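# Stand four craft tools in the wooden rack pockets

## Task

Put the hex screwdriver, the paint brush, the hobby knife and the sanding disc upright in the wooden rack, each one resting on the bottom of a separate pocket and oriented as the reference picture (manual) shows; each item is judged on its own, the rack must stay upright on the table, and nothing may end up tipped over.

## Robot and tools

Robot: two seven-joint arms, left_arm and right_arm, each ending in a two-finger gripper with a wrist camera (cam_left_wrist and cam_right_wrist, both 672x504). The fingers can fold: a part held near the fingertips (outer quarter of the pads) gets the requested squeeze, while a part held nearer the palm may be pulled in, held loosely, or squeezed too hard. A fingertip pushed into a surface also folds easily, so contact may go unnoticed.

Frame: everything uses the scene frame. Origin is at table height, midway between the nominal bases; +x points out over the table, +z up, and left_arm sits on the +y side. Actual bases: left_arm at (-0.056, +0.293, 0) m, quat_wxyz (+0.999, 0, 0, +0.032); right_arm at (+0.010, -0.326, 0) m, quat_wxyz (+1.000, 0, 0, +0.005). On each gripper, +z runs along the fingers and the fingers close along y. The reported end_effector_position is the point between the closed pads; fingertips extend about 33 mm past it (9 mm when wide open). Reported positions may be off by a few cm.

Row format (shared by execute_actions and move): one flat list of 18 numbers covering both arms. First left_arm: dx, dy, dz, rx, ry, rz, then left_gripper position, force_limit, speed; then the same nine for right_arm/right_gripper. dx..rz are offsets, not poses: they are measured from that arm's Hand target at the start of the action or move, along scene axes, with rotation about the Hand target position. Scale: 1.0 equals 0.6 m for dx, dy, dz and 180 degrees for the rotation vector rx, ry, rz. All values lie in [-1, 1]. Sending six zeros re-requests the current Hand target. Gripper position: +1 fully open (140 mm), about -0.8 pads touching, -1 closes until blocked. force_limit: -1 is about 14 N, 0 about 40 N, +1 about 58 N for slow closes; faster closes squeeze harder. speed: -1 about 30 mm/s, 0 about 140, +1 about 250. Both start at +1. To keep a gripper unchanged, resend its last three numbers; 0 is a real command.

execute_actions(actions, cameras): actions is a list of actions; each action is a table of up to 15 rows, one per 1/30 s step, the final row held if shorter. Each row counts from the action's starting Hand target, not the previous row. Repeating an offset in a new action moves further. An empty list returns camera images.

move(target, speed, blend, blocking, cameras): straight-line path toward one row or a list of up to 15 rows, all offsets from the same starting Hand targets. speed in m/s (0.002 to 2, default 0.25; rotation capped at twice that in rad/s, max 2.5). blend in metres rounds corners; 0 stops at each. Paths do not avoid obstacles or each other and last at most 10 s. Result adds a move: line (done, off_target, moving, held, fault) and limits (paced = clipped, held = withheld steps).

wait(seconds 0 to 10); stop() brakes a running move; zoom_image(camera, region [x0,y0,x1,y1] pixels, max 504x504) on the latest image; show_instructions() shows the reference picture; clear_fault(arm) clears a reported torque or force fault; finished_scene(scene) ends the current scene, given its number.

Control: each step the commanded pose is clipped to 70 mm and 16 degrees from the measured one; the gripper can settle short of the Hand target, so send the missing distance as an offset. Large wrist turns may swing the elbow.

Results: Hand target (basis for next offsets), end effector pose, Tool commands, object_status (0 moving, 1 blocked while opening, 2 blocked while closing = likely holding, 3 reached position or pads met), position_measured in counts (3 open, 75 ~100 mm, 139 ~60 mm, 200 ~20 mm, 230 closed), joint positions, torques, external torques, and flange force (gripper axes; includes held weight). Velocities marked within noise mean at rest. MOTOR HOT warns of an approaching over-temperature stop.

To grip, close with -1 and confirm status 2. To tighten, raise force_limit and change position to -0.98; to loosen, reopen and close slowly.

Avoid: faults at 85 N contact force or torque limits (85 N m big joints, 11 N m wrist joints), joint range ends and overspeed; grippers, housings or cameras meeting the other arm (not checked, can fail the scene); closing on the other gripper; hard hits on the rack or table; dropping parts from height or releasing them while moving; hard grips on parts still resting on something; anything leaving the table; knocking the rack or tools over. Loose objects may get small random nudges.

Each tool is called as name(argument=value, ...) on one line, values as JSON.

Reference images:

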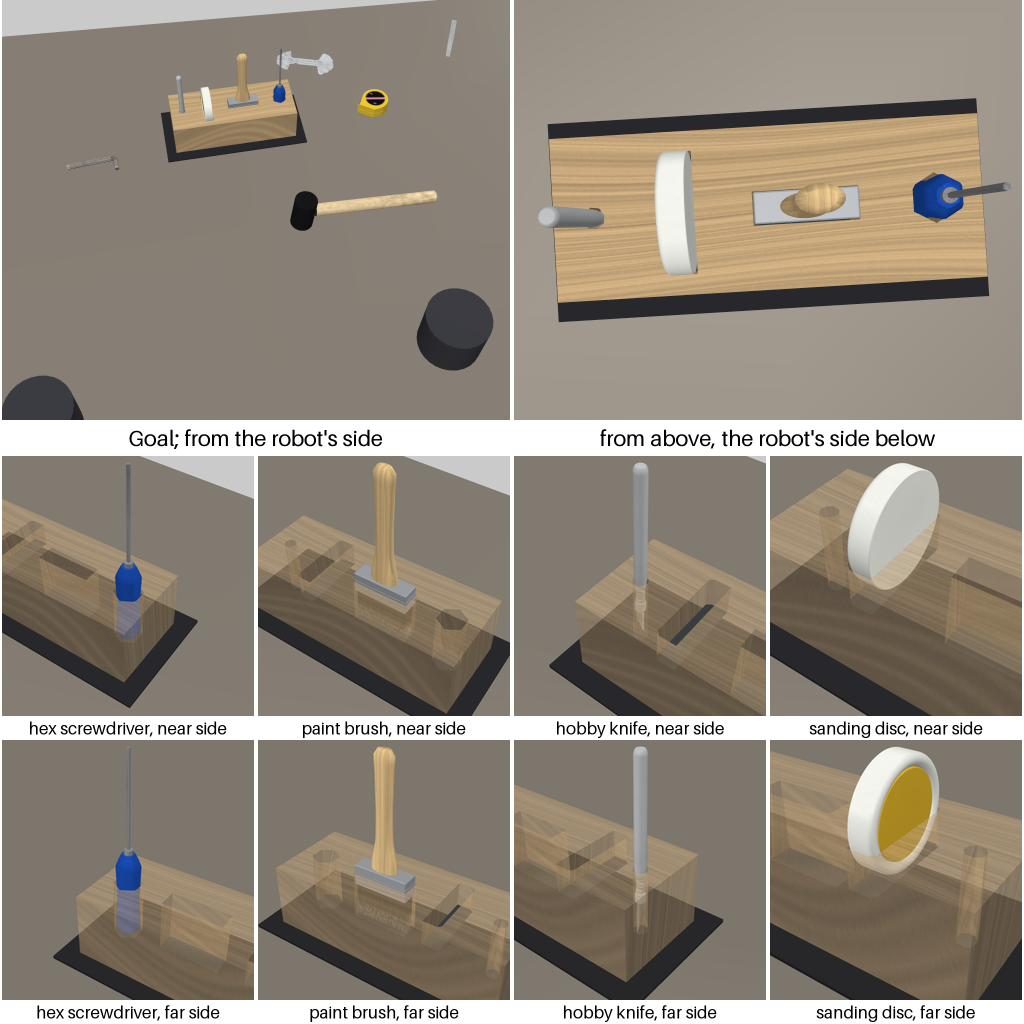

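## Session

execute_actions(actions=[])

Scene clock: 0.00 s.
left_arm: end_effector_position=(+0.5296, +0.4634, +0.1053) position_measured=3 object_status=3 end_effector_quat_wxyz=(+0.012, +0.973, +0.227, -0.047) | right_arm: end_effector_position=(+0.4299, -0.4572, +0.1857) position_measured=3 object_status=3 end_effector_quat_wxyz=(+0.191, +0.479, +0.627, +0.584)
Joint positions: left_arm=[0.201 0.388 0.029 -1.824 -0.033 2.117 -1.719] | right_arm=[-0.889 -0.042 -0.147 -2.74 1.408 1.776 0.789]
Joint velocities: within noise
Joint torques (N m): no reading
External joint torques (N m): no reading
Flange force (N): no reading
Hand target: left_arm +0.5296, +0.4634, +0.1053; +0.012, +0.973, +0.227, -0.047 | right_arm +0.4299, -0.4572, +0.1857; +0.191, +0.479, +0.627, +0.584
Tool commands: left_gripper/position=+1.0 left_gripper/force_limit=+1.0 left_gripper/speed=+1.0 right_gripper/position=+1.0 right_gripper/force_limit=+1.0 right_gripper/speed=+1.0

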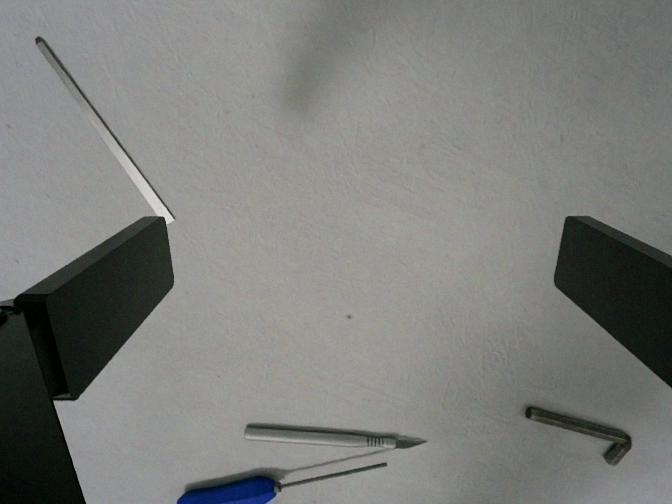

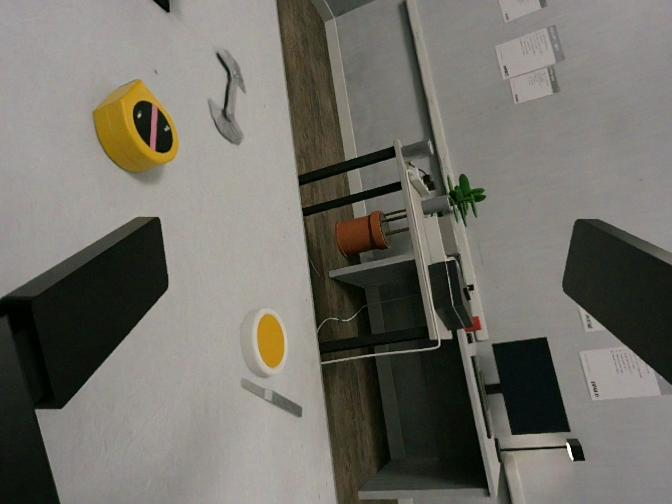

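move(target=[-0.1327,-0.2723,0.5745,0.0078,-0.030,-0.145,1,1,1,-0.05,0.262,0.44,0.148,0.4535,-0.487,1,1,1], speed=0.3, cameras=["all"])

Scene clock: 35.93 s.
left_arm: end_effector_position=(+0.4503, +0.3013, +0.4504) position_measured=3 object_status=3 end_effector_quat_wxyz=(-0.001, +1.000, +0.005, +0.001) | right_arm: end_effector_position=(+0.3998, -0.3020, +0.4496) position_measured=3 object_status=3 end_effector_quat_wxyz=(+0.075, +0.968, +0.237, -0.021)
Joint positions: left_arm=[0.067 -0.129 -0.105 -1.622 -0.012 1.497 -1.555] | right_arm=[-2.33 -1.655 0.343 -1.763 1.125 0.496 3.003]
Joint torques (N m): left_arm=[0.8 -27.7 0.67 24 0.95 2.45 0.24] | right_arm=[2.09 37.13 -12.33 -2.78 -0.21 2.44 0.18]
External joint torques (N m): left_arm=[0.76 -0.59 0.31 0.18 0.06 -0.24 0.24] | right_arm=[2 -0.79 0.65 0.14 -0.36 -0.39 0.17]
Flange force (N): left_arm=[-1.4 -1.4 -0.7] | right_arm=[-0.4 -3.4 2.2]
Hand target: left_arm +0.4500, +0.3000, +0.4500; +0.000, +1.000, +0.001, +0.000 | right_arm +0.3999, -0.3000, +0.4497; +0.034, +0.994, +0.107, -0.009
Off the commanded pose: left_arm 0.001 m, 0 deg | right_arm 0.002 m, 29 deg; orientation clipped.
joint sent to its limit (right arm) — joint 6 (wrist pitch), lower limit; joint 7 (wrist roll), upper limit. The joint targets are off in orientation, not in position.
move: off_target (right_arm); limits=paced

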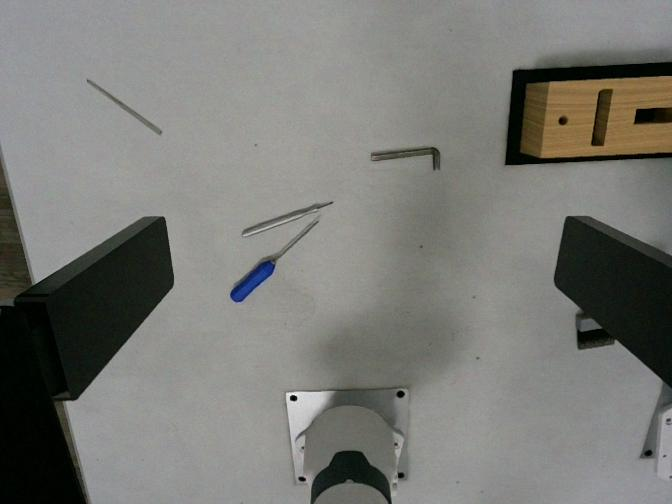

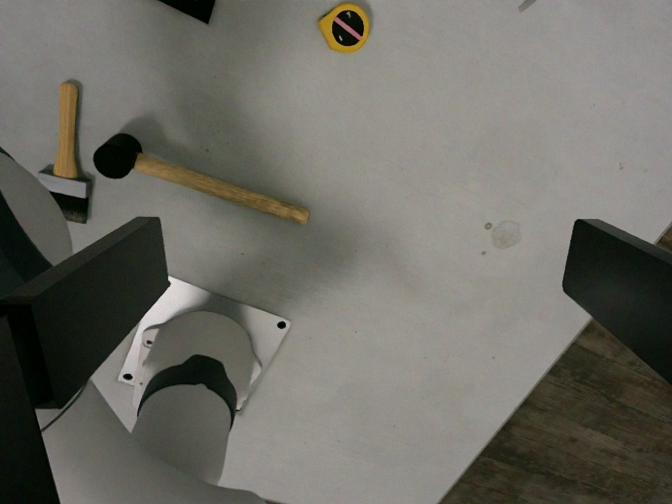

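move(target=[0,0,0,0,0,0,1,1,1,0.05,-0.262,-0.44,-0.0798,-0.441,0.4484,1,1,1], speed=0.3, cameras=[])

Scene clock: 56.37 s.
left_arm: end_effector_position=(+0.4502, +0.3013, +0.4504) position_measured=3 object_status=3 end_effector_quat_wxyz=(-0.001, +1.000, +0.005, +0.001) | right_arm: end_effector_position=(+0.4303, -0.4580, +0.1858) position_measured=3 object_status=3 end_effector_quat_wxyz=(+0.191, +0.481, +0.625, +0.584)
Joint positions: left_arm=[0.067 -0.129 -0.105 -1.622 -0.012 1.497 -1.555] | right_arm=[-2.565 -0.991 1.531 -2.753 1.86 0.874 0.842]
Joint velocities: left_arm=[within noise] | right_arm=[0.002 0 -0.001 -0.001 0.002 0 -0.006]
Joint torques (N m): left_arm=[0.82 -27.75 0.72 24.01 0.95 2.45 0.26] | right_arm=[0.39 14.95 -19.02 9.04 1.88 -1.73 -0.19]
External joint torques (N m): left_arm=[0.66 -0.81 0.23 0.31 0.05 -0.21 0.26] | right_arm=[0.33 -0.92 0.39 0.1 -0.32 -0.17 -0.29]
Flange force (N): left_arm=[-1.6 -1.3 -0.9] | right_arm=[0.2 -1.5 -1.2]
Hand target: left_arm +0.4500, +0.3000, +0.4500; +0.000, +1.000, +0.001, +0.000 | right_arm +0.4299, -0.4572, +0.1857; +0.192, +0.479, +0.627, +0.584
Off the commanded pose: left_arm 0.001 m, 0 deg | right_arm 0.001 m, 0 deg.
move: done; limits=paced
No camera images: "cameras" was empty.

move(target=[[0,0,0,0,0,0,1,1,1,-0.1167,-0.226,0.05,0,0,-0.1111,1,1,1],[0,0,0,0,0,0,1,1,1,-0.304,-0.3988,0.05,0,0,-0.2222,1,1,1]], speed=0.2, blend=0.03, cameras=["cam_right_wrist"])

Scene clock: 102.73 s.
left_arm: end_effector_position=(+0.4502, +0.3013, +0.4504) position_measured=3 object_status=3 end_effector_quat_wxyz=(-0.001, +1.000, +0.005, +0.001) | right_arm: end_effector_position=(+0.2476, -0.6966, +0.2168) position_measured=3 object_status=3 end_effector_quat_wxyz=(+0.379, +0.665, +0.422, +0.485)
Joint positions: left_arm=[0.067 -0.129 -0.105 -1.622 -0.012 1.497 -1.555] | right_arm=[-2.841 -0.304 1.092 -2.75 1.508 1.506 0.852]
Joint velocities: left_arm=[within noise] | right_arm=[0.001 0.001 0 0 -0.002 0.005 -0.004]
Joint torques (N m): left_arm=[0.82 -27.7 0.71 24.06 0.95 2.43 0.29] | right_arm=[1.33 -1.88 -6.2 17.51 1.1 -1.31 -0.13]
External joint torques (N m): left_arm=[0.71 -0.71 0.27 0.32 0.05 -0.24 0.29] | right_arm=[1.32 1.38 0.27 0.49 -0.38 0.25 -0.23]
Flange force (N): left_arm=[-1.2 -1.4 -1.1] | right_arm=[-8.0 -4.1 1.8]
Hand target: left_arm +0.4500, +0.3000, +0.4500; +0.000, +1.000, +0.001, +0.000 | right_arm +0.2475, -0.6964, +0.2157; +0.380, +0.664, +0.426, +0.483
Off the commanded pose: left_arm 0.001 m, 0 deg | right_arm 0.001 m, 0 deg.
joint read past its limit (right arm) — joint 1 (waist), lower limit.
joint sent to its limit (right arm) — joint 1 (waist), lower limit. The joint targets still meet the commanded pose.
move: done
Images, in order (width x height): cam_right_wrist 672x504.

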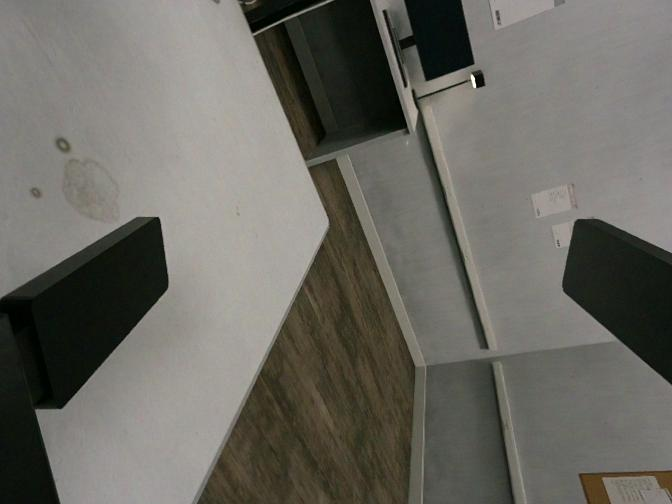

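move(target=[[0,0,0,0,0,0,1,1,1,-0.2348,-0.0982,0,0,0,-0.1111,1,1,1],[0,0,0,0,0,0,1,1,1,-0.4893,-0.1102,0,0,0,-0.2222,1,1,1]], speed=0.15, blend=0.03, cameras=["cam_right_wrist"])

Scene clock: 117.50 s.
left_arm: end_effector_position=(+0.4502, +0.3013, +0.4504) position_measured=3 object_status=3 end_effector_quat_wxyz=(-0.001, +1.000, +0.005, +0.001) | right_arm: end_effector_position=(-0.0453, -0.7627, +0.2170) position_measured=3 object_status=3 end_effector_quat_wxyz=(+0.524, +0.768, +0.175, +0.323)
Joint positions: left_arm=[0.067 -0.129 -0.105 -1.622 -0.012 1.497 -1.555] | right_arm=[-2.84 -0.154 0.405 -2.755 1.422 1.696 0.856]
Joint velocities: left_arm=[within noise] | right_arm=[0 -0.001 0 0 0 0.004 0.002]
Joint torques (N m): left_arm=[0.77 -27.73 0.71 24.05 0.95 2.45 0.28] | right_arm=[0.9 -15.67 -1.79 18.19 1.05 -1.25 0.21]
External joint torques (N m): left_arm=[0.62 -0.8 0.22 0.33 0.05 -0.22 0.28] | right_arm=[0.99 1.92 0.01 0.65 -0.1 0.26 0.11]
Flange force (N): left_arm=[-1.5 -1.2 -1.0] | right_arm=[-9.5 -3.7 2.6]
Hand target: left_arm +0.4500, +0.3000, +0.4500; +0.000, +1.000, +0.001, +0.000 | right_arm -0.0461, -0.7626, +0.2157; +0.522, +0.770, +0.173, +0.324
Off the commanded pose: left_arm 0.001 m, 0 deg | right_arm 0.002 m, 0 deg.
joint read past its limit (right arm) — joint 1 (waist), lower limit.
move: done
Images, in order (width x height): cam_right_wrist 672x504.

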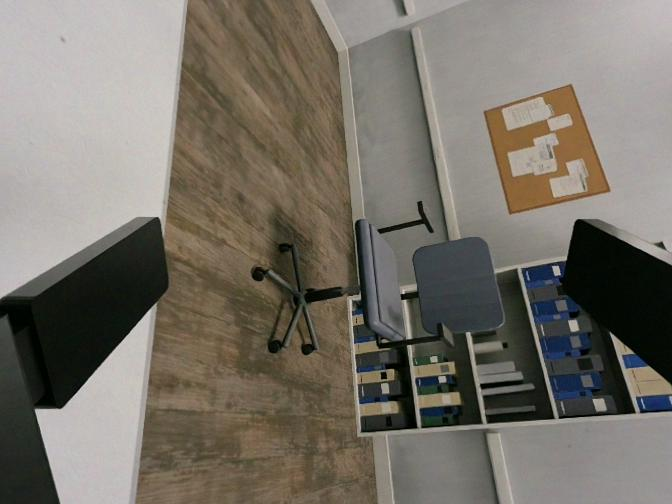

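move(target=[[0,0,0,0,0,0,1,1,1,0.2545,0.012,0,0,0,0.1111,1,1,1],[0,0,0,0,0,0,1,1,1,0.4893,0.1102,0,0,0,0.2222,1,1,1],[0,0,0,0,0,0,1,1,1,0.6767,0.283,0,0,0,0.3333,1,1,1],[0,0,0,0,0,0,1,1,1,0.7933,0.509,0,0,0,0.4444,1,1,1]], speed=0.15, blend=0.03, cameras=["cam_right_wrist"])

Scene clock: 125.87 s.
left_arm: end_effector_position=(+0.4502, +0.3013, +0.4504) position_measured=3 object_status=3 end_effector_quat_wxyz=(-0.001, +1.000, +0.005, +0.001) | right_arm: end_effector_position=(+0.4287, -0.4572, +0.2146) position_measured=3 object_status=3 end_effector_quat_wxyz=(+0.190, +0.480, +0.627, +0.583)
Joint positions: left_arm=[0.067 -0.129 -0.105 -1.622 -0.012 1.497 -1.555] | right_arm=[-2.075 -0.268 1.024 -2.75 1.484 1.546 0.85]
Joint velocities: left_arm=[within noise] | right_arm=[0.002 -0.001 0 0.001 0.004 -0.001 0.001]
Joint torques (N m): left_arm=[0.83 -27.76 0.68 24.02 0.95 2.44 0.27] | right_arm=[1.36 -4.11 -4.93 17.54 1.74 -1.48 0.01]
External joint torques (N m): left_arm=[0.58 -0.71 0.09 0.25 0.04 -0.23 0.27] | right_arm=[1.31 1.26 0.58 0.36 0.33 0.05 -0.09]
Flange force (N): left_arm=[-1.5 -1.0 -0.9] | right_arm=[-6.3 -2.8 4.3]
Hand target: left_arm +0.4500, +0.3000, +0.4500; +0.000, +1.000, +0.001, +0.000 | right_arm +0.4299, -0.4572, +0.2157; +0.192, +0.479, +0.627, +0.584
Off the commanded pose: left_arm 0.001 m, 0 deg | right_arm 0.002 m, 0 deg.
move: done
Images, in order (width x height): cam_right_wrist 672x504.

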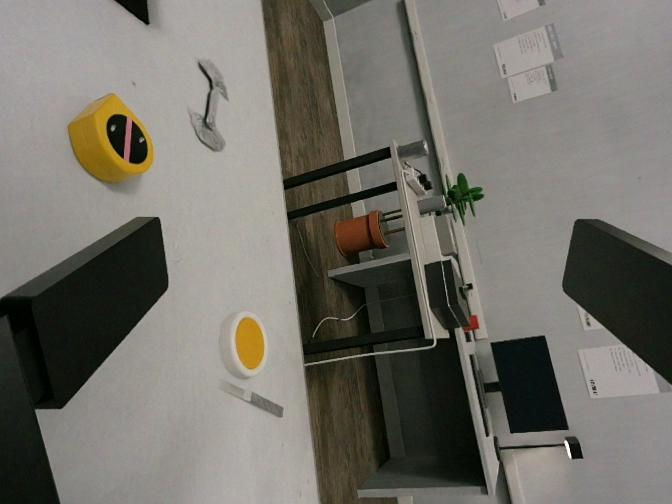

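move(target=[[0,0,0,0,0,0,1,1,1,-0.1167,-0.226,0,0,0,-0.1111,1,1,1],[0,0,0,0,0,0,1,1,1,-0.304,-0.3988,0,0,0,-0.2222,1,1,1],[0,0,0,0,0,0,1,1,1,-0.5388,-0.497,0,0,0,-0.3333,1,1,1],[0,0,0,0,0,0,1,1,1,-0.6617,-0.514,0,0,0,-0.3889,1,1,1],[0,0,0,0,0,0,1,1,1,-0.6567,-0.6138,-0.126,0,0,-0.3889,1,1,1]], speed=0.15, blend=0.03, cameras=["cam_right_wrist"])

Scene clock: 152.77 s.
left_arm: end_effector_position=(+0.4502, +0.3013, +0.4504) position_measured=3 object_status=3 end_effector_quat_wxyz=(-0.001, +1.000, +0.005, +0.001) | right_arm: end_effector_position=(+0.0367, -0.8245, +0.1409) position_measured=3 object_status=3 end_effector_quat_wxyz=(+0.490, +0.752, +0.238, +0.371)
Joint positions: left_arm=[0.067 -0.129 -0.105 -1.622 -0.012 1.497 -1.555] | right_arm=[-2.674 0.234 0.537 -2.572 1.48 1.927 0.728]
Joint velocities: left_arm=[within noise] | right_arm=[0.001 0 -0.001 0.001 0 0 -0.005]
Joint torques (N m): left_arm=[0.77 -27.72 0.7 24.02 0.96 2.45 0.3] | right_arm=[1.05 -23.09 4.21 15.28 0.93 -1.44 -0.2]
External joint torques (N m): left_arm=[0.75 -0.64 0.36 0.23 0.08 -0.23 0.3] | right_arm=[1.12 2.44 0.79 0.48 0.45 0.24 -0.3]
Flange force (N): left_arm=[-1.3 -1.5 -0.8] | right_arm=[-8.5 -6.1 7.3]
Hand target: left_arm +0.4500, +0.3000, +0.4500; +0.000, +1.000, +0.001, +0.000 | right_arm +0.0358, -0.8254, +0.1401; +0.492, +0.752, +0.239, +0.368
Off the commanded pose: left_arm 0.001 m, 0 deg | right_arm 0.001 m, 0 deg.
move: done
Images, in order (width x height): cam_right_wrist 672x504.

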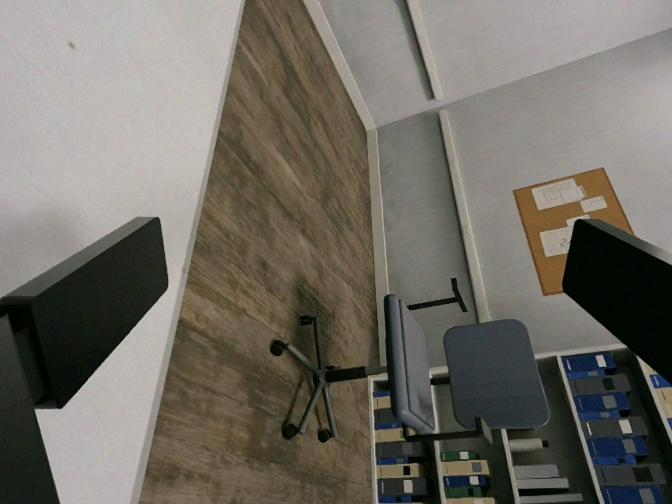

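move(target=[[0,0,0,0,0,0,1,1,1,0.1817,-0.1417,0.1667,0,0,0.0556,1,1,1],[0,0,0,0,0,0,1,1,1,0.695,0.04,0.2667,0,0,0.2222,1,1,1]], speed=0.2, blend=0.03, cameras=["cam_right_wrist"])

Scene clock: 160.03 s.
left_arm: end_effector_position=(+0.4502, +0.3013, +0.4504) position_measured=3 object_status=3 end_effector_quat_wxyz=(-0.001, +1.000, +0.005, +0.001) | right_arm: end_effector_position=(+0.4532, -0.8008, +0.3012) position_measured=3 object_status=3 end_effector_quat_wxyz=(+0.339, +0.622, +0.483, +0.515)
Joint positions: left_arm=[0.067 -0.129 -0.105 -1.622 -0.012 1.497 -1.555] | right_arm=[-2.175 0.2 0.962 -2.208 1.455 2.051 1.187]
Joint velocities: left_arm=[within noise] | right_arm=[0 -0.001 -0.001 -0.001 0 0.001 0.006]
Joint torques (N m): left_arm=[0.81 -27.71 0.69 23.98 0.95 2.46 0.29] | right_arm=[1.3 -19.46 5.82 23.12 0.38 -0.79 0.3]
External joint torques (N m): left_arm=[0.63 -0.47 0.17 0.1 0.05 -0.23 0.29] | right_arm=[1.36 2.4 0.56 0.83 -0.35 0.22 0.2]
Flange force (N): left_arm=[-1.2 -1.2 -0.5] | right_arm=[-15.9 -0.5 8.3]
Hand target: left_arm +0.4500, +0.3000, +0.4500; +0.000, +1.000, +0.001, +0.000 | right_arm +0.4528, -0.8014, +0.3002; +0.336, +0.625, +0.482, +0.514
Off the commanded pose: left_arm 0.001 m, 0 deg | right_arm 0.001 m, 0 deg.
move: done
Images, in order (width x height): cam_right_wrist 672x504.

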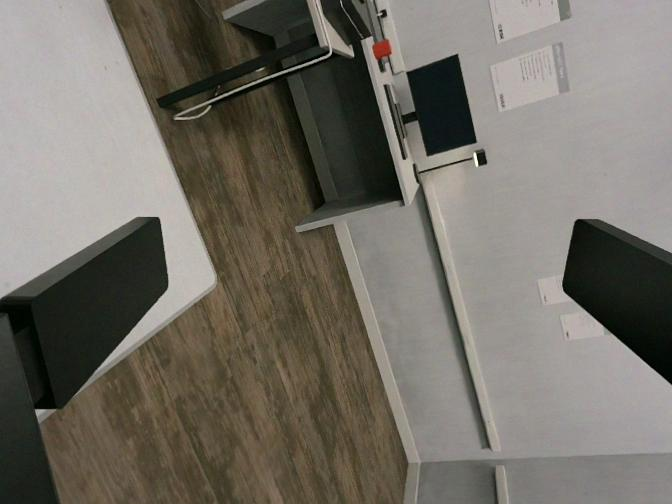

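move(target=[0,0,0,0,0,0,1,1,1,0.328,0.502,0.083,-0.142,0.402,0.1415,1,1,1], speed=0.2, cameras=["cam_right_wrist"])

Scene clock: 176.23 s.
left_arm: end_effector_position=(+0.4502, +0.3013, +0.4504) position_measured=3 object_status=3 end_effector_quat_wxyz=(-0.001, +1.000, +0.005, +0.001) | right_arm: end_effector_position=(+0.6499, -0.5013, +0.3509) position_measured=3 object_status=3 end_effector_quat_wxyz=(+0.001, +0.604, +0.797, -0.001)
Joint positions: left_arm=[0.067 -0.129 -0.105 -1.622 -0.012 1.497 -1.555] | right_arm=[-2.595 -0.771 1.734 -1.197 0.767 1.416 2.228]
Joint velocities: left_arm=[within noise] | right_arm=[0.002 0.001 0.001 0 -0.001 0 0.007]
Joint torques (N m): left_arm=[0.81 -27.76 0.67 24.01 0.96 2.46 0.29] | right_arm=[0.51 36.4 -18.68 16.92 1.11 2.02 0.04]
External joint torques (N m): left_arm=[0.72 -0.61 0.25 0.18 0.07 -0.22 0.29] | right_arm=[0.24 -1.65 0.12 0.86 0.23 -0.43 0.04]
Flange force (N): left_arm=[-1.4 -1.4 -0.7] | right_arm=[-4.1 8.0 -3.2]
Hand target: left_arm +0.4500, +0.3000, +0.4500; +0.000, +1.000, +0.001, +0.000 | right_arm +0.6496, -0.5002, +0.3500; -0.001, +0.607, +0.795, -0.001
Off the commanded pose: left_arm 0.001 m, 0 deg | right_arm 0.001 m, 0 deg.
move: done
Images, in order (width x height): cam_right_wrist 672x504.

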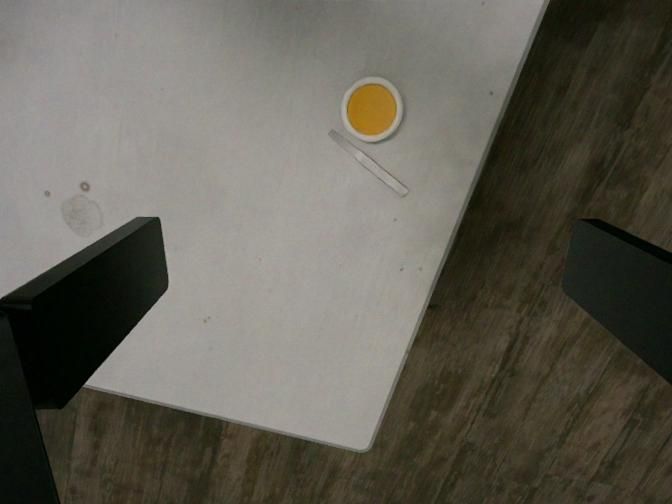

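move(target=[0,0,0,0,0,0,1,1,1,-0.328,-0.502,-0.083,0.142,-0.402,-0.1415,1,1,1], speed=0.2, cameras=[])

move(target=[0,0,0,0,0,0,1,1,1,-0.255,-0.542,0,0,0,-0.414,1,1,1], speed=0.2, cameras=[])

Scene clock: 193.80 s.
left_arm: end_effector_position=(+0.4502, +0.3013, +0.4504) position_measured=3 object_status=3 end_effector_quat_wxyz=(-0.001, +1.000, +0.005, +0.001) | right_arm: end_effector_position=(+0.4522, -0.8010, +0.2993) position_measured=3 object_status=3 end_effector_quat_wxyz=(+0.334, +0.627, +0.481, +0.515)
Joint positions: left_arm=[0.067 -0.129 -0.105 -1.622 -0.012 1.497 -1.555] | right_arm=[-2.239 0.221 1.033 -2.208 1.433 2.076 1.205]
Joint velocities: left_arm=[within noise] | right_arm=[0.001 0 0 0.001 -0.001 0.001 -0.006]
Joint torques (N m): left_arm=[0.84 -27.69 0.67 23.99 0.95 2.45 0.28] | right_arm=[0.75 -18.14 7.51 22.87 1.13 -0.98 -0.12]
External joint torques (N m): left_arm=[0.65 -0.6 0.15 0.18 0.05 -0.23 0.28] | right_arm=[0.68 2.39 1.32 0.65 0.47 0.03 -0.22]
Flange force (N): left_arm=[-1.4 -1.2 -0.7] | right_arm=[-10.9 -1.5 7.6]
Hand target: left_arm +0.4500, +0.3000, +0.4500; +0.000, +1.000, +0.001, +0.000 | right_arm +0.4528, -0.8014, +0.3002; +0.336, +0.625, +0.482, +0.514
Off the commanded pose: left_arm 0.001 m, 0 deg | right_arm 0.001 m, 0 deg.
move: done
No camera images: "cameras" was empty.

Scene clock: 199.30 s.
left_arm: end_effector_position=(+0.4502, +0.3013, +0.4504) position_measured=3 object_status=3 end_effector_quat_wxyz=(-0.001, +1.000, +0.005, +0.001) | right_arm: end_effector_position=(+0.2990, -1.1268, +0.3018) position_measured=3 object_status=3 end_effector_quat_wxyz=(+0.562, +0.796, +0.030, +0.222)
Joint positions: left_arm=[0.067 -0.129 -0.105 -1.622 -0.012 1.497 -1.555] | right_arm=[-0.991 0.394 -0.261 -1.733 2.821 2.849 0.725]
Joint velocities: left_arm=[within noise] | right_arm=[-0.001 -0.001 0.002 0 -0.001 0 0.004]
Joint torques (N m): left_arm=[0.81 -27.66 0.68 24.01 0.94 2.45 0.26] | right_arm=[1.32 -39.9 -3.37 23.06 -0.67 -1.73 0.24]
External joint torques (N m): left_arm=[0.64 -0.7 0.18 0.3 0.04 -0.21 0.26] | right_arm=[1.24 2.79 0.25 -0.21 0.52 -0.15 0.14]
Flange force (N): left_arm=[-1.3 -1.2 -1.0] | right_arm=[2.5 -3.6 7.3]
Hand target: left_arm +0.4500, +0.3000, +0.4500; +0.000, +1.000, +0.001, +0.000 | right_arm +0.2998, -1.1266, +0.3002; +0.579, +0.789, +0.005, +0.206
Off the commanded pose: left_arm 0.001 m, 0 deg | right_arm 0.002 m, 4 deg.
joint sent to its limit (right arm) — joint 5 (forearm roll), upper limit. The joint targets are off in orientation, not in position.
move: off_target (right_arm)
No camera images: "cameras" was empty.

move(target=[0,0,0,0,0,0,1,1,1,0.617,0.628,0,0.0571,0.0744,0.3584,1,1,1], speed=0.2, cameras=[])

Scene clock: 218.13 s.
left_arm: end_effector_position=(+0.4502, +0.3013, +0.4504) position_measured=3 object_status=3 end_effector_quat_wxyz=(-0.001, +1.000, +0.005, +0.001) | right_arm: end_effector_position=(+0.6696, -0.7504, +0.3008) position_measured=3 object_status=3 end_effector_quat_wxyz=(+0.310, +0.727, +0.472, +0.392)
Joint positions: left_arm=[0.067 -0.129 -0.105 -1.622 -0.012 1.497 -1.555] | right_arm=[-0.893 0.221 0.242 -1.941 1.499 2.698 1.628]
Joint velocities: left_arm=[within noise] | right_arm=[0 0 0 0 -0.001 0 0.006]
Joint torques (N m): left_arm=[0.82 -27.73 0.7 24 0.96 2.46 0.3] | right_arm=[0.87 -36.14 2.19 25.3 -1.25 0.35 0.13]
External joint torques (N m): left_arm=[0.76 -0.81 0.33 0.29 0.07 -0.21 0.3] | right_arm=[0.87 3.01 0.66 0.84 -0.3 -0.3 0.04]
Flange force (N): left_arm=[-1.7 -1.5 -0.9] | right_arm=[-4.6 4.6 10.8]
Hand target: left_arm +0.4500, +0.3000, +0.4500; +0.000, +1.000, +0.001, +0.000 | right_arm +0.6700, -0.7498, +0.3002; +0.307, +0.728, +0.470, +0.393
Off the commanded pose: left_arm 0.001 m, 0 deg | right_arm 0.001 m, 0 deg.
move: done
No camera images: "cameras" was empty.

move(target=[0,0,0,0,0,0,1,1,1,-0.367,0.583,0.167,0.029,0.332,0,1,1,1], speed=0.2, cameras=["cam_right_wrist"])

Scene clock: 223.80 s.
left_arm: end_effector_position=(+0.4502, +0.3013, +0.4504) position_measured=3 object_status=3 end_effector_quat_wxyz=(-0.001, +1.000, +0.005, +0.001) | right_arm: end_effector_position=(+0.4502, -0.4015, +0.4001) position_measured=3 object_status=3 end_effector_quat_wxyz=(+0.001, +0.838, +0.546, -0.002)
Joint positions: left_arm=[0.067 -0.129 -0.105 -1.622 -0.012 1.497 -1.555] | right_arm=[-1.321 -0.597 0.83 -1.95 0.424 1.525 3.002]
Joint velocities: left_arm=[within noise] | right_arm=[0 0 0 0 -0.001 -0.004 0.001]
Joint torques (N m): left_arm=[0.82 -27.74 0.68 24.01 0.96 2.46 0.28] | right_arm=[0.43 0.11 -13.44 22.48 1.42 2.15 0.09]
External joint torques (N m): left_arm=[0.68 -0.62 0.2 0.2 0.06 -0.22 0.28] | right_arm=[0.3 -0.01 0.18 0.96 0.47 -0.34 0.09]
Flange force (N): left_arm=[-1.4 -1.3 -0.7] | right_arm=[1.6 1.6 -3.2]
Hand target: left_arm +0.4500, +0.3000, +0.4500; +0.000, +1.000, +0.001, +0.000 | right_arm +0.4498, -0.4000, +0.4004; +0.000, +0.840, +0.543, -0.001
Off the commanded pose: left_arm 0.001 m, 0 deg | right_arm 0.002 m, 0 deg.
joint sent to its limit (right arm) — joint 7 (wrist roll), upper limit. The joint targets still meet the commanded pose.
move: done
Images, in order (width x height): cam_right_wrist 672x504.

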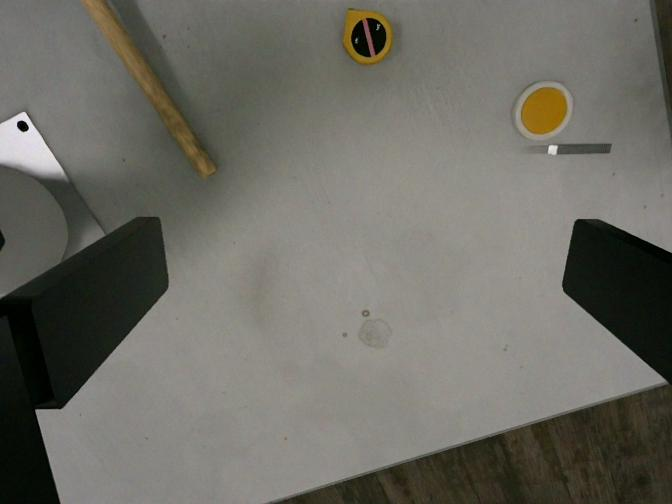

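move(target=[0,0,0,0,0,0,1,1,1,0.367,-0.583,-0.167,-0.029,-0.332,0,1,1,1], speed=0.2, cameras=[])

move(target=[0,0,0,0,0,0,1,1,1,0.083,0.5,-0.167,-0.236,0.281,0.450,1,1,1], speed=0.2, cameras=["cam_right_wrist"])

Scene clock: 241.77 s.
left_arm: end_effector_position=(+0.4502, +0.3013, +0.4504) position_measured=3 object_status=3 end_effector_quat_wxyz=(-0.001, +1.000, +0.005, +0.001) | right_arm: end_effector_position=(+0.6708, -0.7490, +0.3014) position_measured=3 object_status=3 end_effector_quat_wxyz=(+0.305, +0.728, +0.470, +0.394)
Joint positions: left_arm=[0.067 -0.129 -0.105 -1.622 -0.012 1.497 -1.555] | right_arm=[-1.521 0.341 0.956 -1.954 1.283 2.867 1.704]
Joint velocities: left_arm=[within noise] | right_arm=[0 -0.002 -0.002 0.001 -0.001 0.001 -0.008]
Joint torques (N m): left_arm=[0.81 -27.71 0.74 24.02 0.96 2.45 0.26] | right_arm=[0.35 -27.23 10.48 23.32 -0.94 0.95 -0.24]
External joint torques (N m): left_arm=[0.6 -0.8 0.19 0.33 0.05 -0.22 0.26] | right_arm=[0.2 2.73 1.51 -0.17 0.53 0.18 -0.33]
Flange force (N): left_arm=[-1.5 -1.2 -1.0] | right_arm=[-1.0 -6.7 7.6]
Hand target: left_arm +0.4500, +0.3000, +0.4500; +0.000, +1.000, +0.001, +0.000 | right_arm +0.6700, -0.7498, +0.3002; +0.307, +0.728, +0.470, +0.393
Off the commanded pose: left_arm 0.001 m, 0 deg | right_arm 0.002 m, 0 deg.
move: done
No camera images: "cameras" was empty.

Scene clock: 247.20 s.
left_arm: end_effector_position=(+0.4502, +0.3013, +0.4504) position_measured=3 object_status=3 end_effector_quat_wxyz=(-0.001, +1.000, +0.005, +0.001) | right_arm: end_effector_position=(+0.7210, -0.4491, +0.2010) position_measured=3 object_status=3 end_effector_quat_wxyz=(+0.003, +0.213, +0.977, +0.001)
Joint positions: left_arm=[0.067 -0.129 -0.105 -1.622 -0.012 1.497 -1.555] | right_arm=[-0.538 0.629 0.508 -1.289 -0.301 1.848 1.978]
Joint velocities: left_arm=[within noise] | right_arm=[0 0 0 0.001 -0.001 -0.004 -0.005]
Joint torques (N m): left_arm=[0.79 -27.73 0.68 23.97 0.96 2.46 0.29] | right_arm=[1.14 -44.66 10.18 24.47 0.49 2.1 -0.25]
External joint torques (N m): left_arm=[0.69 -0.66 0.26 0.16 0.06 -0.22 0.29] | right_arm=[0.94 3.48 1.18 0.78 -0.35 -0.37 -0.25]
Flange force (N): left_arm=[-1.6 -1.4 -0.6] | right_arm=[-20.8 6.8 -1.2]
Hand target: left_arm +0.4500, +0.3000, +0.4500; +0.000, +1.000, +0.001, +0.000 | right_arm +0.7198, -0.4498, +0.2000; +0.001, +0.209, +0.978, -0.001
Off the commanded pose: left_arm 0.001 m, 0 deg | right_arm 0.002 m, 1 deg.
move: done
Images, in order (width x height): cam_right_wrist 672x504.

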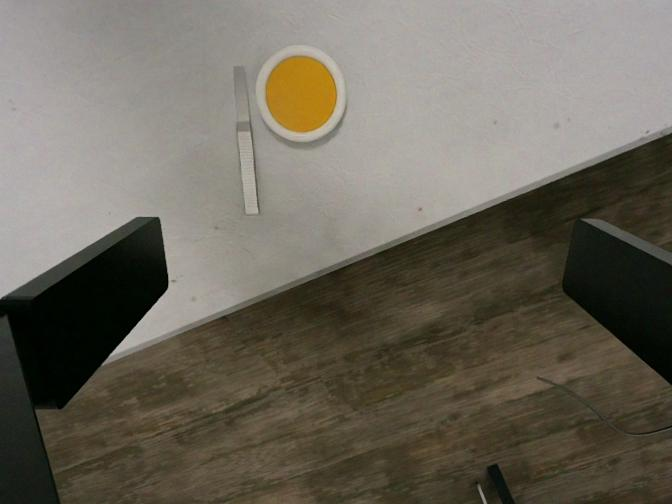

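move(target="[0,0,0,0,0,0,1,1,1,-0.20,0.5,0.0,0,0,0.0667,1,1,1],[0,0,0,0,0,0,1,1,1,-0.317,0.25,0.333,0,0,0.1333,1,1,1]", speed=0.2, cameras=["cam_right_wrist"])


move(target=[[0,0,0,0,0,0,1,1,1,-0.20,0.5,0.0,0,0,0.0667,1,1,1],[0,0,0,0,0,0,1,1,1,-0.317,0.25,0.333,0,0,0.1333,1,1,1]], speed=0.2, blend=0.03, cameras=["cam_right_wrist"])

Scene clock: 255.73 s.
left_arm: end_effector_position=(+0.4502, +0.3013, +0.4504) position_measured=3 object_status=3 end_effector_quat_wxyz=(-0.001, +1.000, +0.005, +0.001) | right_arm: end_effector_position=(+0.5304, -0.3009, +0.4002) position_measured=3 object_status=3 end_effector_quat_wxyz=(+0.003, +0.005, +1.000, -0.003)
Joint positions: left_arm=[0.067 -0.129 -0.105 -1.622 -0.012 1.497 -1.555] | right_arm=[-0.559 -0.144 0.55 -1.745 0.07 1.628 1.573]
Joint velocities: left_arm=[within noise] | right_arm=[0 0 0.001 -0.001 0.002 -0.002 -0.006]
Joint torques (N m): left_arm=[0.81 -27.72 0.74 24.06 0.95 2.46 0.27] | right_arm=[1.43 -19.81 -2.42 25 1.28 2.07 -0.07]
External joint torques (N m): left_arm=[0.67 -0.65 0.27 0.27 0.05 -0.22 0.27] | right_arm=[1.18 1.99 -0.17 0.86 0.45 -0.39 -0.07]
Flange force (N): left_arm=[-1.2 -1.3 -0.9] | right_arm=[-9.5 1.0 -4.6]
Hand target: left_arm +0.4500, +0.3000, +0.4500; +0.000, +1.000, +0.001, +0.000 | right_arm +0.5296, -0.2998, +0.3998; +0.001, +0.001, +1.000, -0.001
Off the commanded pose: left_arm 0.001 m, 0 deg | right_arm 0.001 m, 1 deg.
move: done
Images, in order (width x height): cam_right_wrist 672x504.

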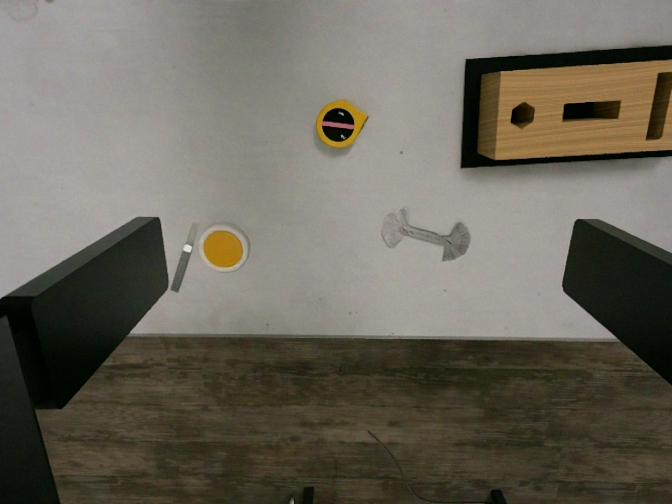

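move(target=[0,-0.3333,0,0,0,0,1,1,1,0,0,0,0,0,0,1,1,1], speed=0.25, cameras=["cam_left_wrist"])

Scene clock: 261.87 s.
left_arm: end_effector_position=(+0.4500, +0.0994, +0.4506) position_measured=3 object_status=3 end_effector_quat_wxyz=(+0.002, +1.000, -0.002, +0.001) | right_arm: end_effector_position=(+0.5304, -0.3008, +0.4002) position_measured=3 object_status=3 end_effector_quat_wxyz=(+0.003, +0.004, +1.000, -0.003)
Joint positions: left_arm=[-0.09 -0.012 -0.334 -1.486 -0.006 1.478 -1.928] | right_arm=[-0.559 -0.144 0.55 -1.745 0.07 1.628 1.571]
Joint velocities: left_arm=[0 -0.001 -0.001 0 0 0 -0.005] | right_arm=[within noise]
Joint torques (N m): left_arm=[1.1 -30.2 0.54 23.84 1.55 2.44 -0.19] | right_arm=[1.23 -19.91 -2.18 24.99 1.28 2.08 -0.21]
External joint torques (N m): left_arm=[0.91 -0.55 0.24 0.25 0.62 -0.21 -0.19] | right_arm=[1.15 1.86 0.26 0.83 0.47 -0.38 -0.21]
Flange force (N): left_arm=[-0.2 -0.8 -1.1] | right_arm=[-9.2 1.2 -4.4]
Hand target: left_arm +0.4500, +0.1000, +0.4500; +0.000, +1.000, +0.001, +0.000 | right_arm +0.5296, -0.2998, +0.3998; +0.001, +0.001, +1.000, -0.001
Off the commanded pose: left_arm 0.001 m, 0 deg | right_arm 0.001 m, 0 deg.
move: done
Images, in order (width x height): cam_left_wrist 672x504.

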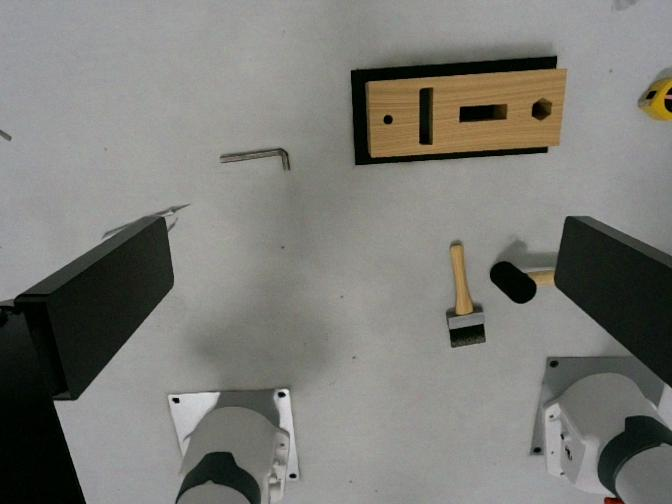

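move(target=[0,0,-0.3333,0,0,0,1,1,1,0,0,0,0,0,0,1,1,1], speed=0.25, cameras=["cam_left_wrist"])

Scene clock: 281.77 s.
left_arm: end_effector_position=(+0.4501, +0.1008, +0.2505) position_measured=3 object_status=3 end_effector_quat_wxyz=(+0.001, +1.000, +0.004, -0.001) | right_arm: end_effector_position=(+0.5304, -0.3008, +0.4002) position_measured=3 object_status=3 end_effector_quat_wxyz=(+0.003, +0.004, +1.000, -0.003)
Joint positions: left_arm=[-0.089 -0.041 -0.332 -2.034 -0.017 1.994 -1.928] | right_arm=[-0.559 -0.144 0.55 -1.745 0.07 1.628 1.571]
Joint velocities: left_arm=[0 0.001 0.002 0.001 0.001 0.004 0] | right_arm=[within noise]
Joint torques (N m): left_arm=[0.78 -31 0.46 24.17 1.26 2.82 0.09] | right_arm=[1.2 -19.94 -2.17 24.91 1.3 2.09 -0.2]
External joint torques (N m): left_arm=[0.58 -1.2 -0.14 -0.58 0.42 0.18 0.09] | right_arm=[1.21 1.77 0.35 0.76 0.5 -0.38 -0.2]
Flange force (N): left_arm=[-5.0 -2.5 0.8] | right_arm=[-8.6 1.3 -4.1]
Hand target: left_arm +0.4500, +0.1000, +0.2500; +0.000, +1.000, +0.001, +0.000 | right_arm +0.5296, -0.2998, +0.3998; +0.001, +0.001, +1.000, -0.001
Off the commanded pose: left_arm 0.001 m, 0 deg | right_arm 0.001 m, 0 deg.
move: done
Images, in order (width x height): cam_left_wrist 672x504.

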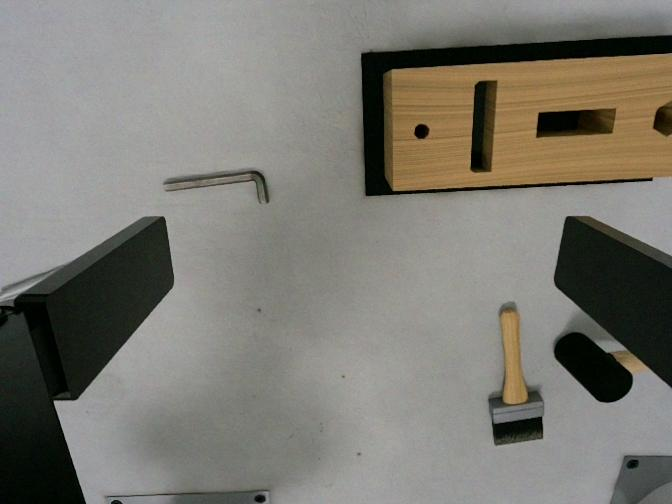

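zoom_image(camera="cam_left_wrist", region=[350, 20, 672, 220])

zoom_image(camera="cam_left_wrist", region=[470, 280, 672, 460])

execute_actions(actions=[], cameras=["cam_right_wrist"])

zoom_image(camera="cam_right_wrist", region=[440, 20, 672, 200])

zoom_image(camera="cam_right_wrist", region=[150, 200, 280, 300])

Scaled by 1.565 from the camera's 672x504 image, which has a finer 960x720 frame.

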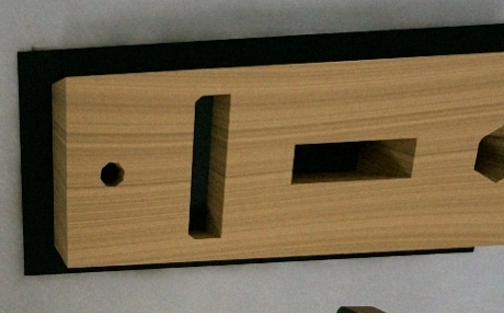

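Scaled by 2.495 from the camera's 672x504 image, which has a finer 960x720 frame.

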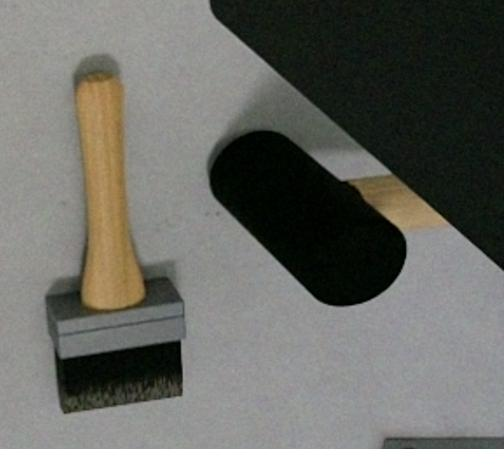

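Scene clock: 337.17 s.
left_arm: end_effector_position=(+0.4502, +0.1007, +0.2505) position_measured=3 object_status=3 end_effector_quat_wxyz=(+0.001, +1.000, +0.004, -0.001) | right_arm: end_effector_position=(+0.5304, -0.3008, +0.4002) position_measured=3 object_status=3 end_effector_quat_wxyz=(+0.003, +0.004, +1.000, -0.003)
Joint positions: left_arm=[-0.089 -0.041 -0.332 -2.034 -0.017 1.994 -1.928] | right_arm=[-0.559 -0.144 0.55 -1.745 0.07 1.628 1.571]
Joint velocities: within noise
Joint torques (N m): left_arm=[0.73 -31 0.36 24.15 1.25 2.85 0.08] | right_arm=[1.18 -19.91 -2.12 25.01 1.27 2.08 -0.2]
External joint torques (N m): left_arm=[0.58 -1.21 -0.19 -0.6 0.41 0.21 0.08] | right_arm=[1.14 1.99 0.38 0.82 0.47 -0.38 -0.2]
Flange force (N): left_arm=[-5.2 -2.5 0.9] | right_arm=[-9.7 1.3 -4.5]
Hand target: left_arm +0.4500, +0.1000, +0.2500; +0.000, +1.000, +0.001, +0.000 | right_arm +0.5296, -0.2998, +0.3998; +0.001, +0.001, +1.000, -0.001
Tool commands: left_gripper/position=+1.0 left_gripper/force_limit=+1.0 left_gripper/speed=+1.0 right_gripper/position=+1.0 right_gripper/force_limit=+1.0 right_gripper/speed=+1.0
Off the commanded pose: left_arm 0.001 m, 0 deg | right_arm 0.001 m, 0 deg.
Images, in order (width x height): cam_right_wrist 672x504.

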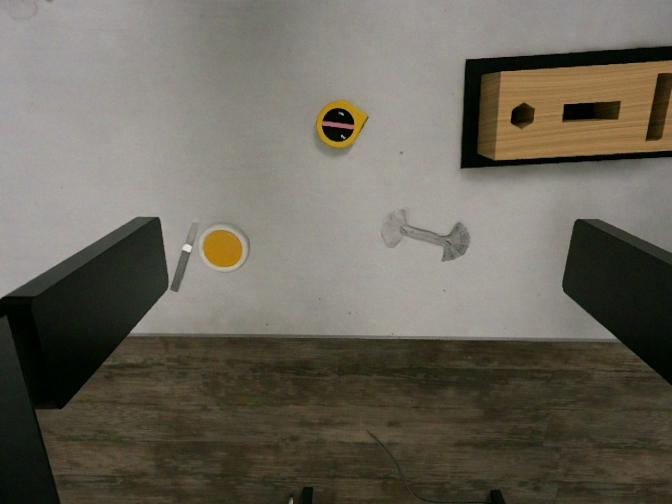

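Scaled by 2.172 from the camera's 672x504 image, which has a finer 960x720 frame.

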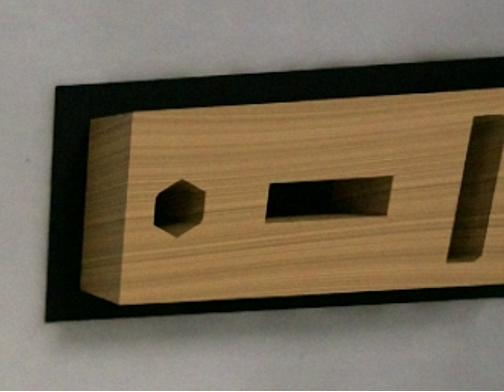

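Scaled by 3.877 from the camera's 672x504 image, which has a finer 960x720 frame.

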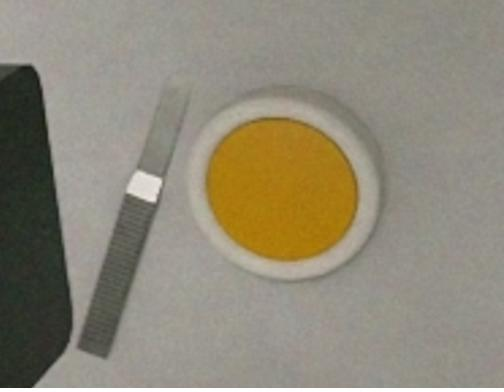

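move(target=[-0.0833,0.4667,0.0833,0,0,0,1,1,1,0,0,0,0,0,0,1,1,1], speed=0.25, cameras=["cam_left_wrist"])

zoom_image(camera="cam_left_wrist", region=[170, 140, 500, 400])

Scene clock: 401.97 s.
left_arm: end_effector_position=(+0.4005, +0.3792, +0.2998) position_measured=3 object_status=3 end_effector_quat_wxyz=(+0.001, +1.000, +0.006, +0.001) | right_arm: end_effector_position=(+0.5304, -0.3008, +0.4002) position_measured=3 object_status=3 end_effector_quat_wxyz=(+0.003, +0.004, +1.000, -0.003)
Joint positions: left_arm=[0.056 -0.299 0.061 -2.186 0.016 1.889 -1.409] | right_arm=[-0.559 -0.144 0.55 -1.745 0.07 1.628 1.571]
Joint velocities: left_arm=[0 0.001 -0.002 -0.001 0 -0.001 0.006] | right_arm=[within noise]
Joint torques (N m): left_arm=[0.64 -23.14 -0.1 25.36 1.4 2.45 0.37] | right_arm=[1.23 -19.93 -2.24 24.96 1.29 2.1 -0.19]
External joint torques (N m): left_arm=[0.53 -0.87 0.6 0.23 0.57 -0.23 0.37] | right_arm=[1.03 1.82 0.06 0.84 0.47 -0.36 -0.19]
Flange force (N): left_arm=[-2.4 -1.7 -1.4] | right_arm=[-8.8 0.9 -4.4]
Hand target: left_arm +0.4000, +0.3800, +0.3000; +0.000, +1.000, +0.001, +0.000 | right_arm +0.5296, -0.2998, +0.3998; +0.001, +0.001, +1.000, -0.001
Off the commanded pose: left_arm 0.001 m, 1 deg | right_arm 0.001 m, 0 deg.
move: done
Images, in order (width x height): cam_left_wrist 672x504.

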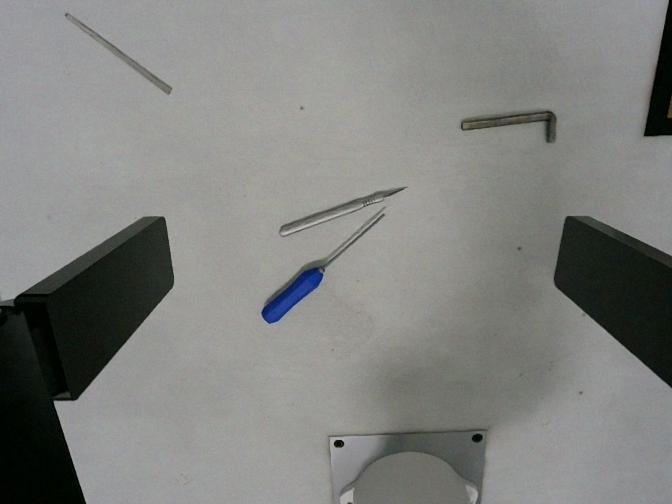

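Scaled by 1.527 from the camera's 672x504 image, which has a finer 960x720 frame.

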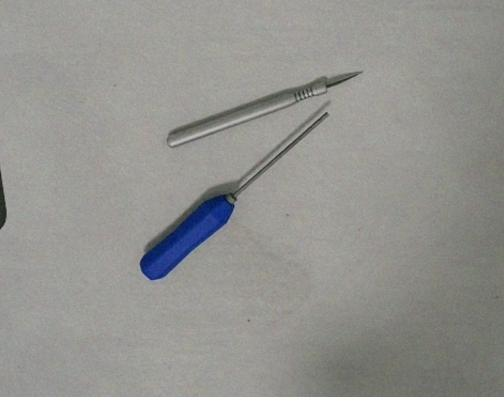

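move(target=[0,0,0,0,0,0,1,1,1,0.2167,-0.2645,-0.4167,0,0,0.5,1,1,1], speed=0.25, cameras=["cam_right_wrist"])

Scene clock: 503.47 s.
left_arm: end_effector_position=(+0.4005, +0.3792, +0.2998) position_measured=3 object_status=3 end_effector_quat_wxyz=(+0.001, +1.000, +0.005, +0.001) | right_arm: end_effector_position=(+0.6587, -0.4576, +0.1499) position_measured=3 object_status=3 end_effector_quat_wxyz=(-0.001, +0.703, -0.711, -0.001)
Joint positions: left_arm=[0.056 -0.299 0.061 -2.186 0.016 1.889 -1.407] | right_arm=[-0.739 0.486 0.622 -1.68 -0.311 2.063 -0.002]
Joint velocities: left_arm=[within noise] | right_arm=[0.001 0 0.001 0 0 0.001 -0.007]
Joint torques (N m): left_arm=[1.08 -23.22 -0.47 25.33 1.33 2.45 0.29] | right_arm=[0.44 -37.66 11.11 24.02 0.32 2.51 -0.18]
External joint torques (N m): left_arm=[1.11 -1.1 0.37 0.32 0.51 -0.21 0.29] | right_arm=[0.32 3.19 1.8 0.84 -0.34 -0.08 -0.18]
Flange force (N): left_arm=[-2.8 -1.6 -1.6] | right_arm=[1.7 -14.0 1.8]
Hand target: left_arm +0.4000, +0.3800, +0.3000; +0.000, +1.000, +0.001, +0.000 | right_arm +0.6597, -0.4585, +0.1497; -0.001, +0.706, -0.708, +0.000
Off the commanded pose: left_arm 0.001 m, 0 deg | right_arm 0.001 m, 1 deg.
move: done
Images, in order (width x height): cam_right_wrist 672x504.

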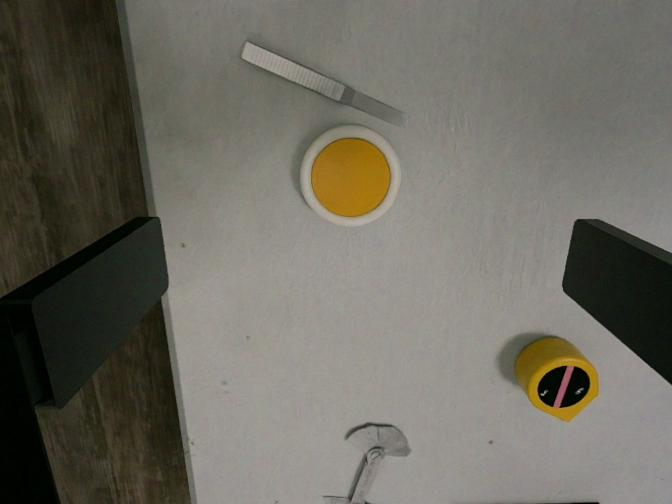

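move(target=[[0,0,0,0,0,0,1,1,1,0.0,-0.0088,-0.15,0,0,0,0.175,-0.3,0.0],[0,0,0,0,0,0,1,1,1,0.0,-0.0088,-0.1895,0,0,0,0.175,-0.3,0.0]], speed=[0.15,0.05], cameras=["cam_right_wrist"])

Scene clock: 515.27 s.
left_arm: end_effector_position=(+0.4005, +0.3792, +0.2998) position_measured=3 object_status=3 end_effector_quat_wxyz=(+0.001, +1.000, +0.005, +0.001) | right_arm: end_effector_position=(+0.6585, -0.4636, +0.0360) position_measured=107 object_status=3 end_effector_quat_wxyz=(-0.001, +0.708, -0.706, -0.002)
Joint positions: left_arm=[0.056 -0.299 0.061 -2.186 0.016 1.889 -1.407] | right_arm=[-0.687 0.641 0.532 -1.741 -0.403 2.268 0.03]
Joint velocities: left_arm=[within noise] | right_arm=[-0.001 -0.001 -0.001 0 0 0.004 0.001]
Joint torques (N m): left_arm=[1.08 -23.2 -0.5 25.38 1.31 2.45 0.28] | right_arm=[1.55 -41.52 11.44 21.18 0.42 2.67 0.29]
External joint torques (N m): left_arm=[0.91 -1.04 0.13 0.35 0.48 -0.22 0.28] | right_arm=[1.22 2.83 0.7 0.09 -0.15 0.09 0.29]
Flange force (N): left_arm=[-2.5 -1.2 -1.7] | right_arm=[-0.4 -9.6 5.1]
Hand target: left_arm +0.4000, +0.3800, +0.3000; +0.000, +1.000, +0.001, +0.000 | right_arm +0.6597, -0.4638, +0.0360; -0.001, +0.706, -0.708, +0.000
Off the commanded pose: left_arm 0.001 m, 0 deg | right_arm 0.001 m, 0 deg.
move: done
Images, in order (width x height): cam_right_wrist 672x504.

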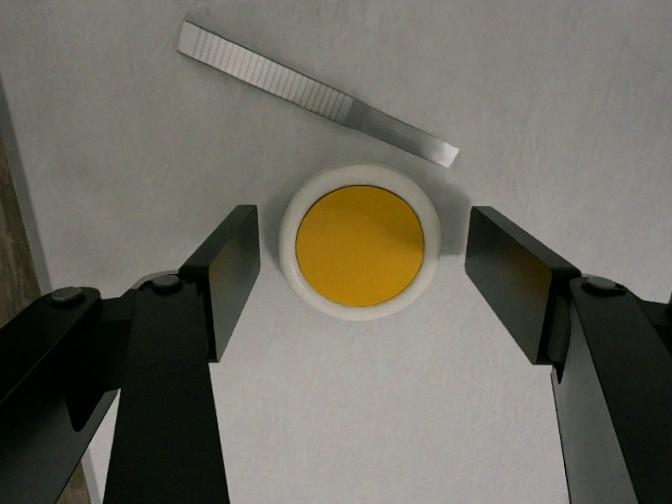

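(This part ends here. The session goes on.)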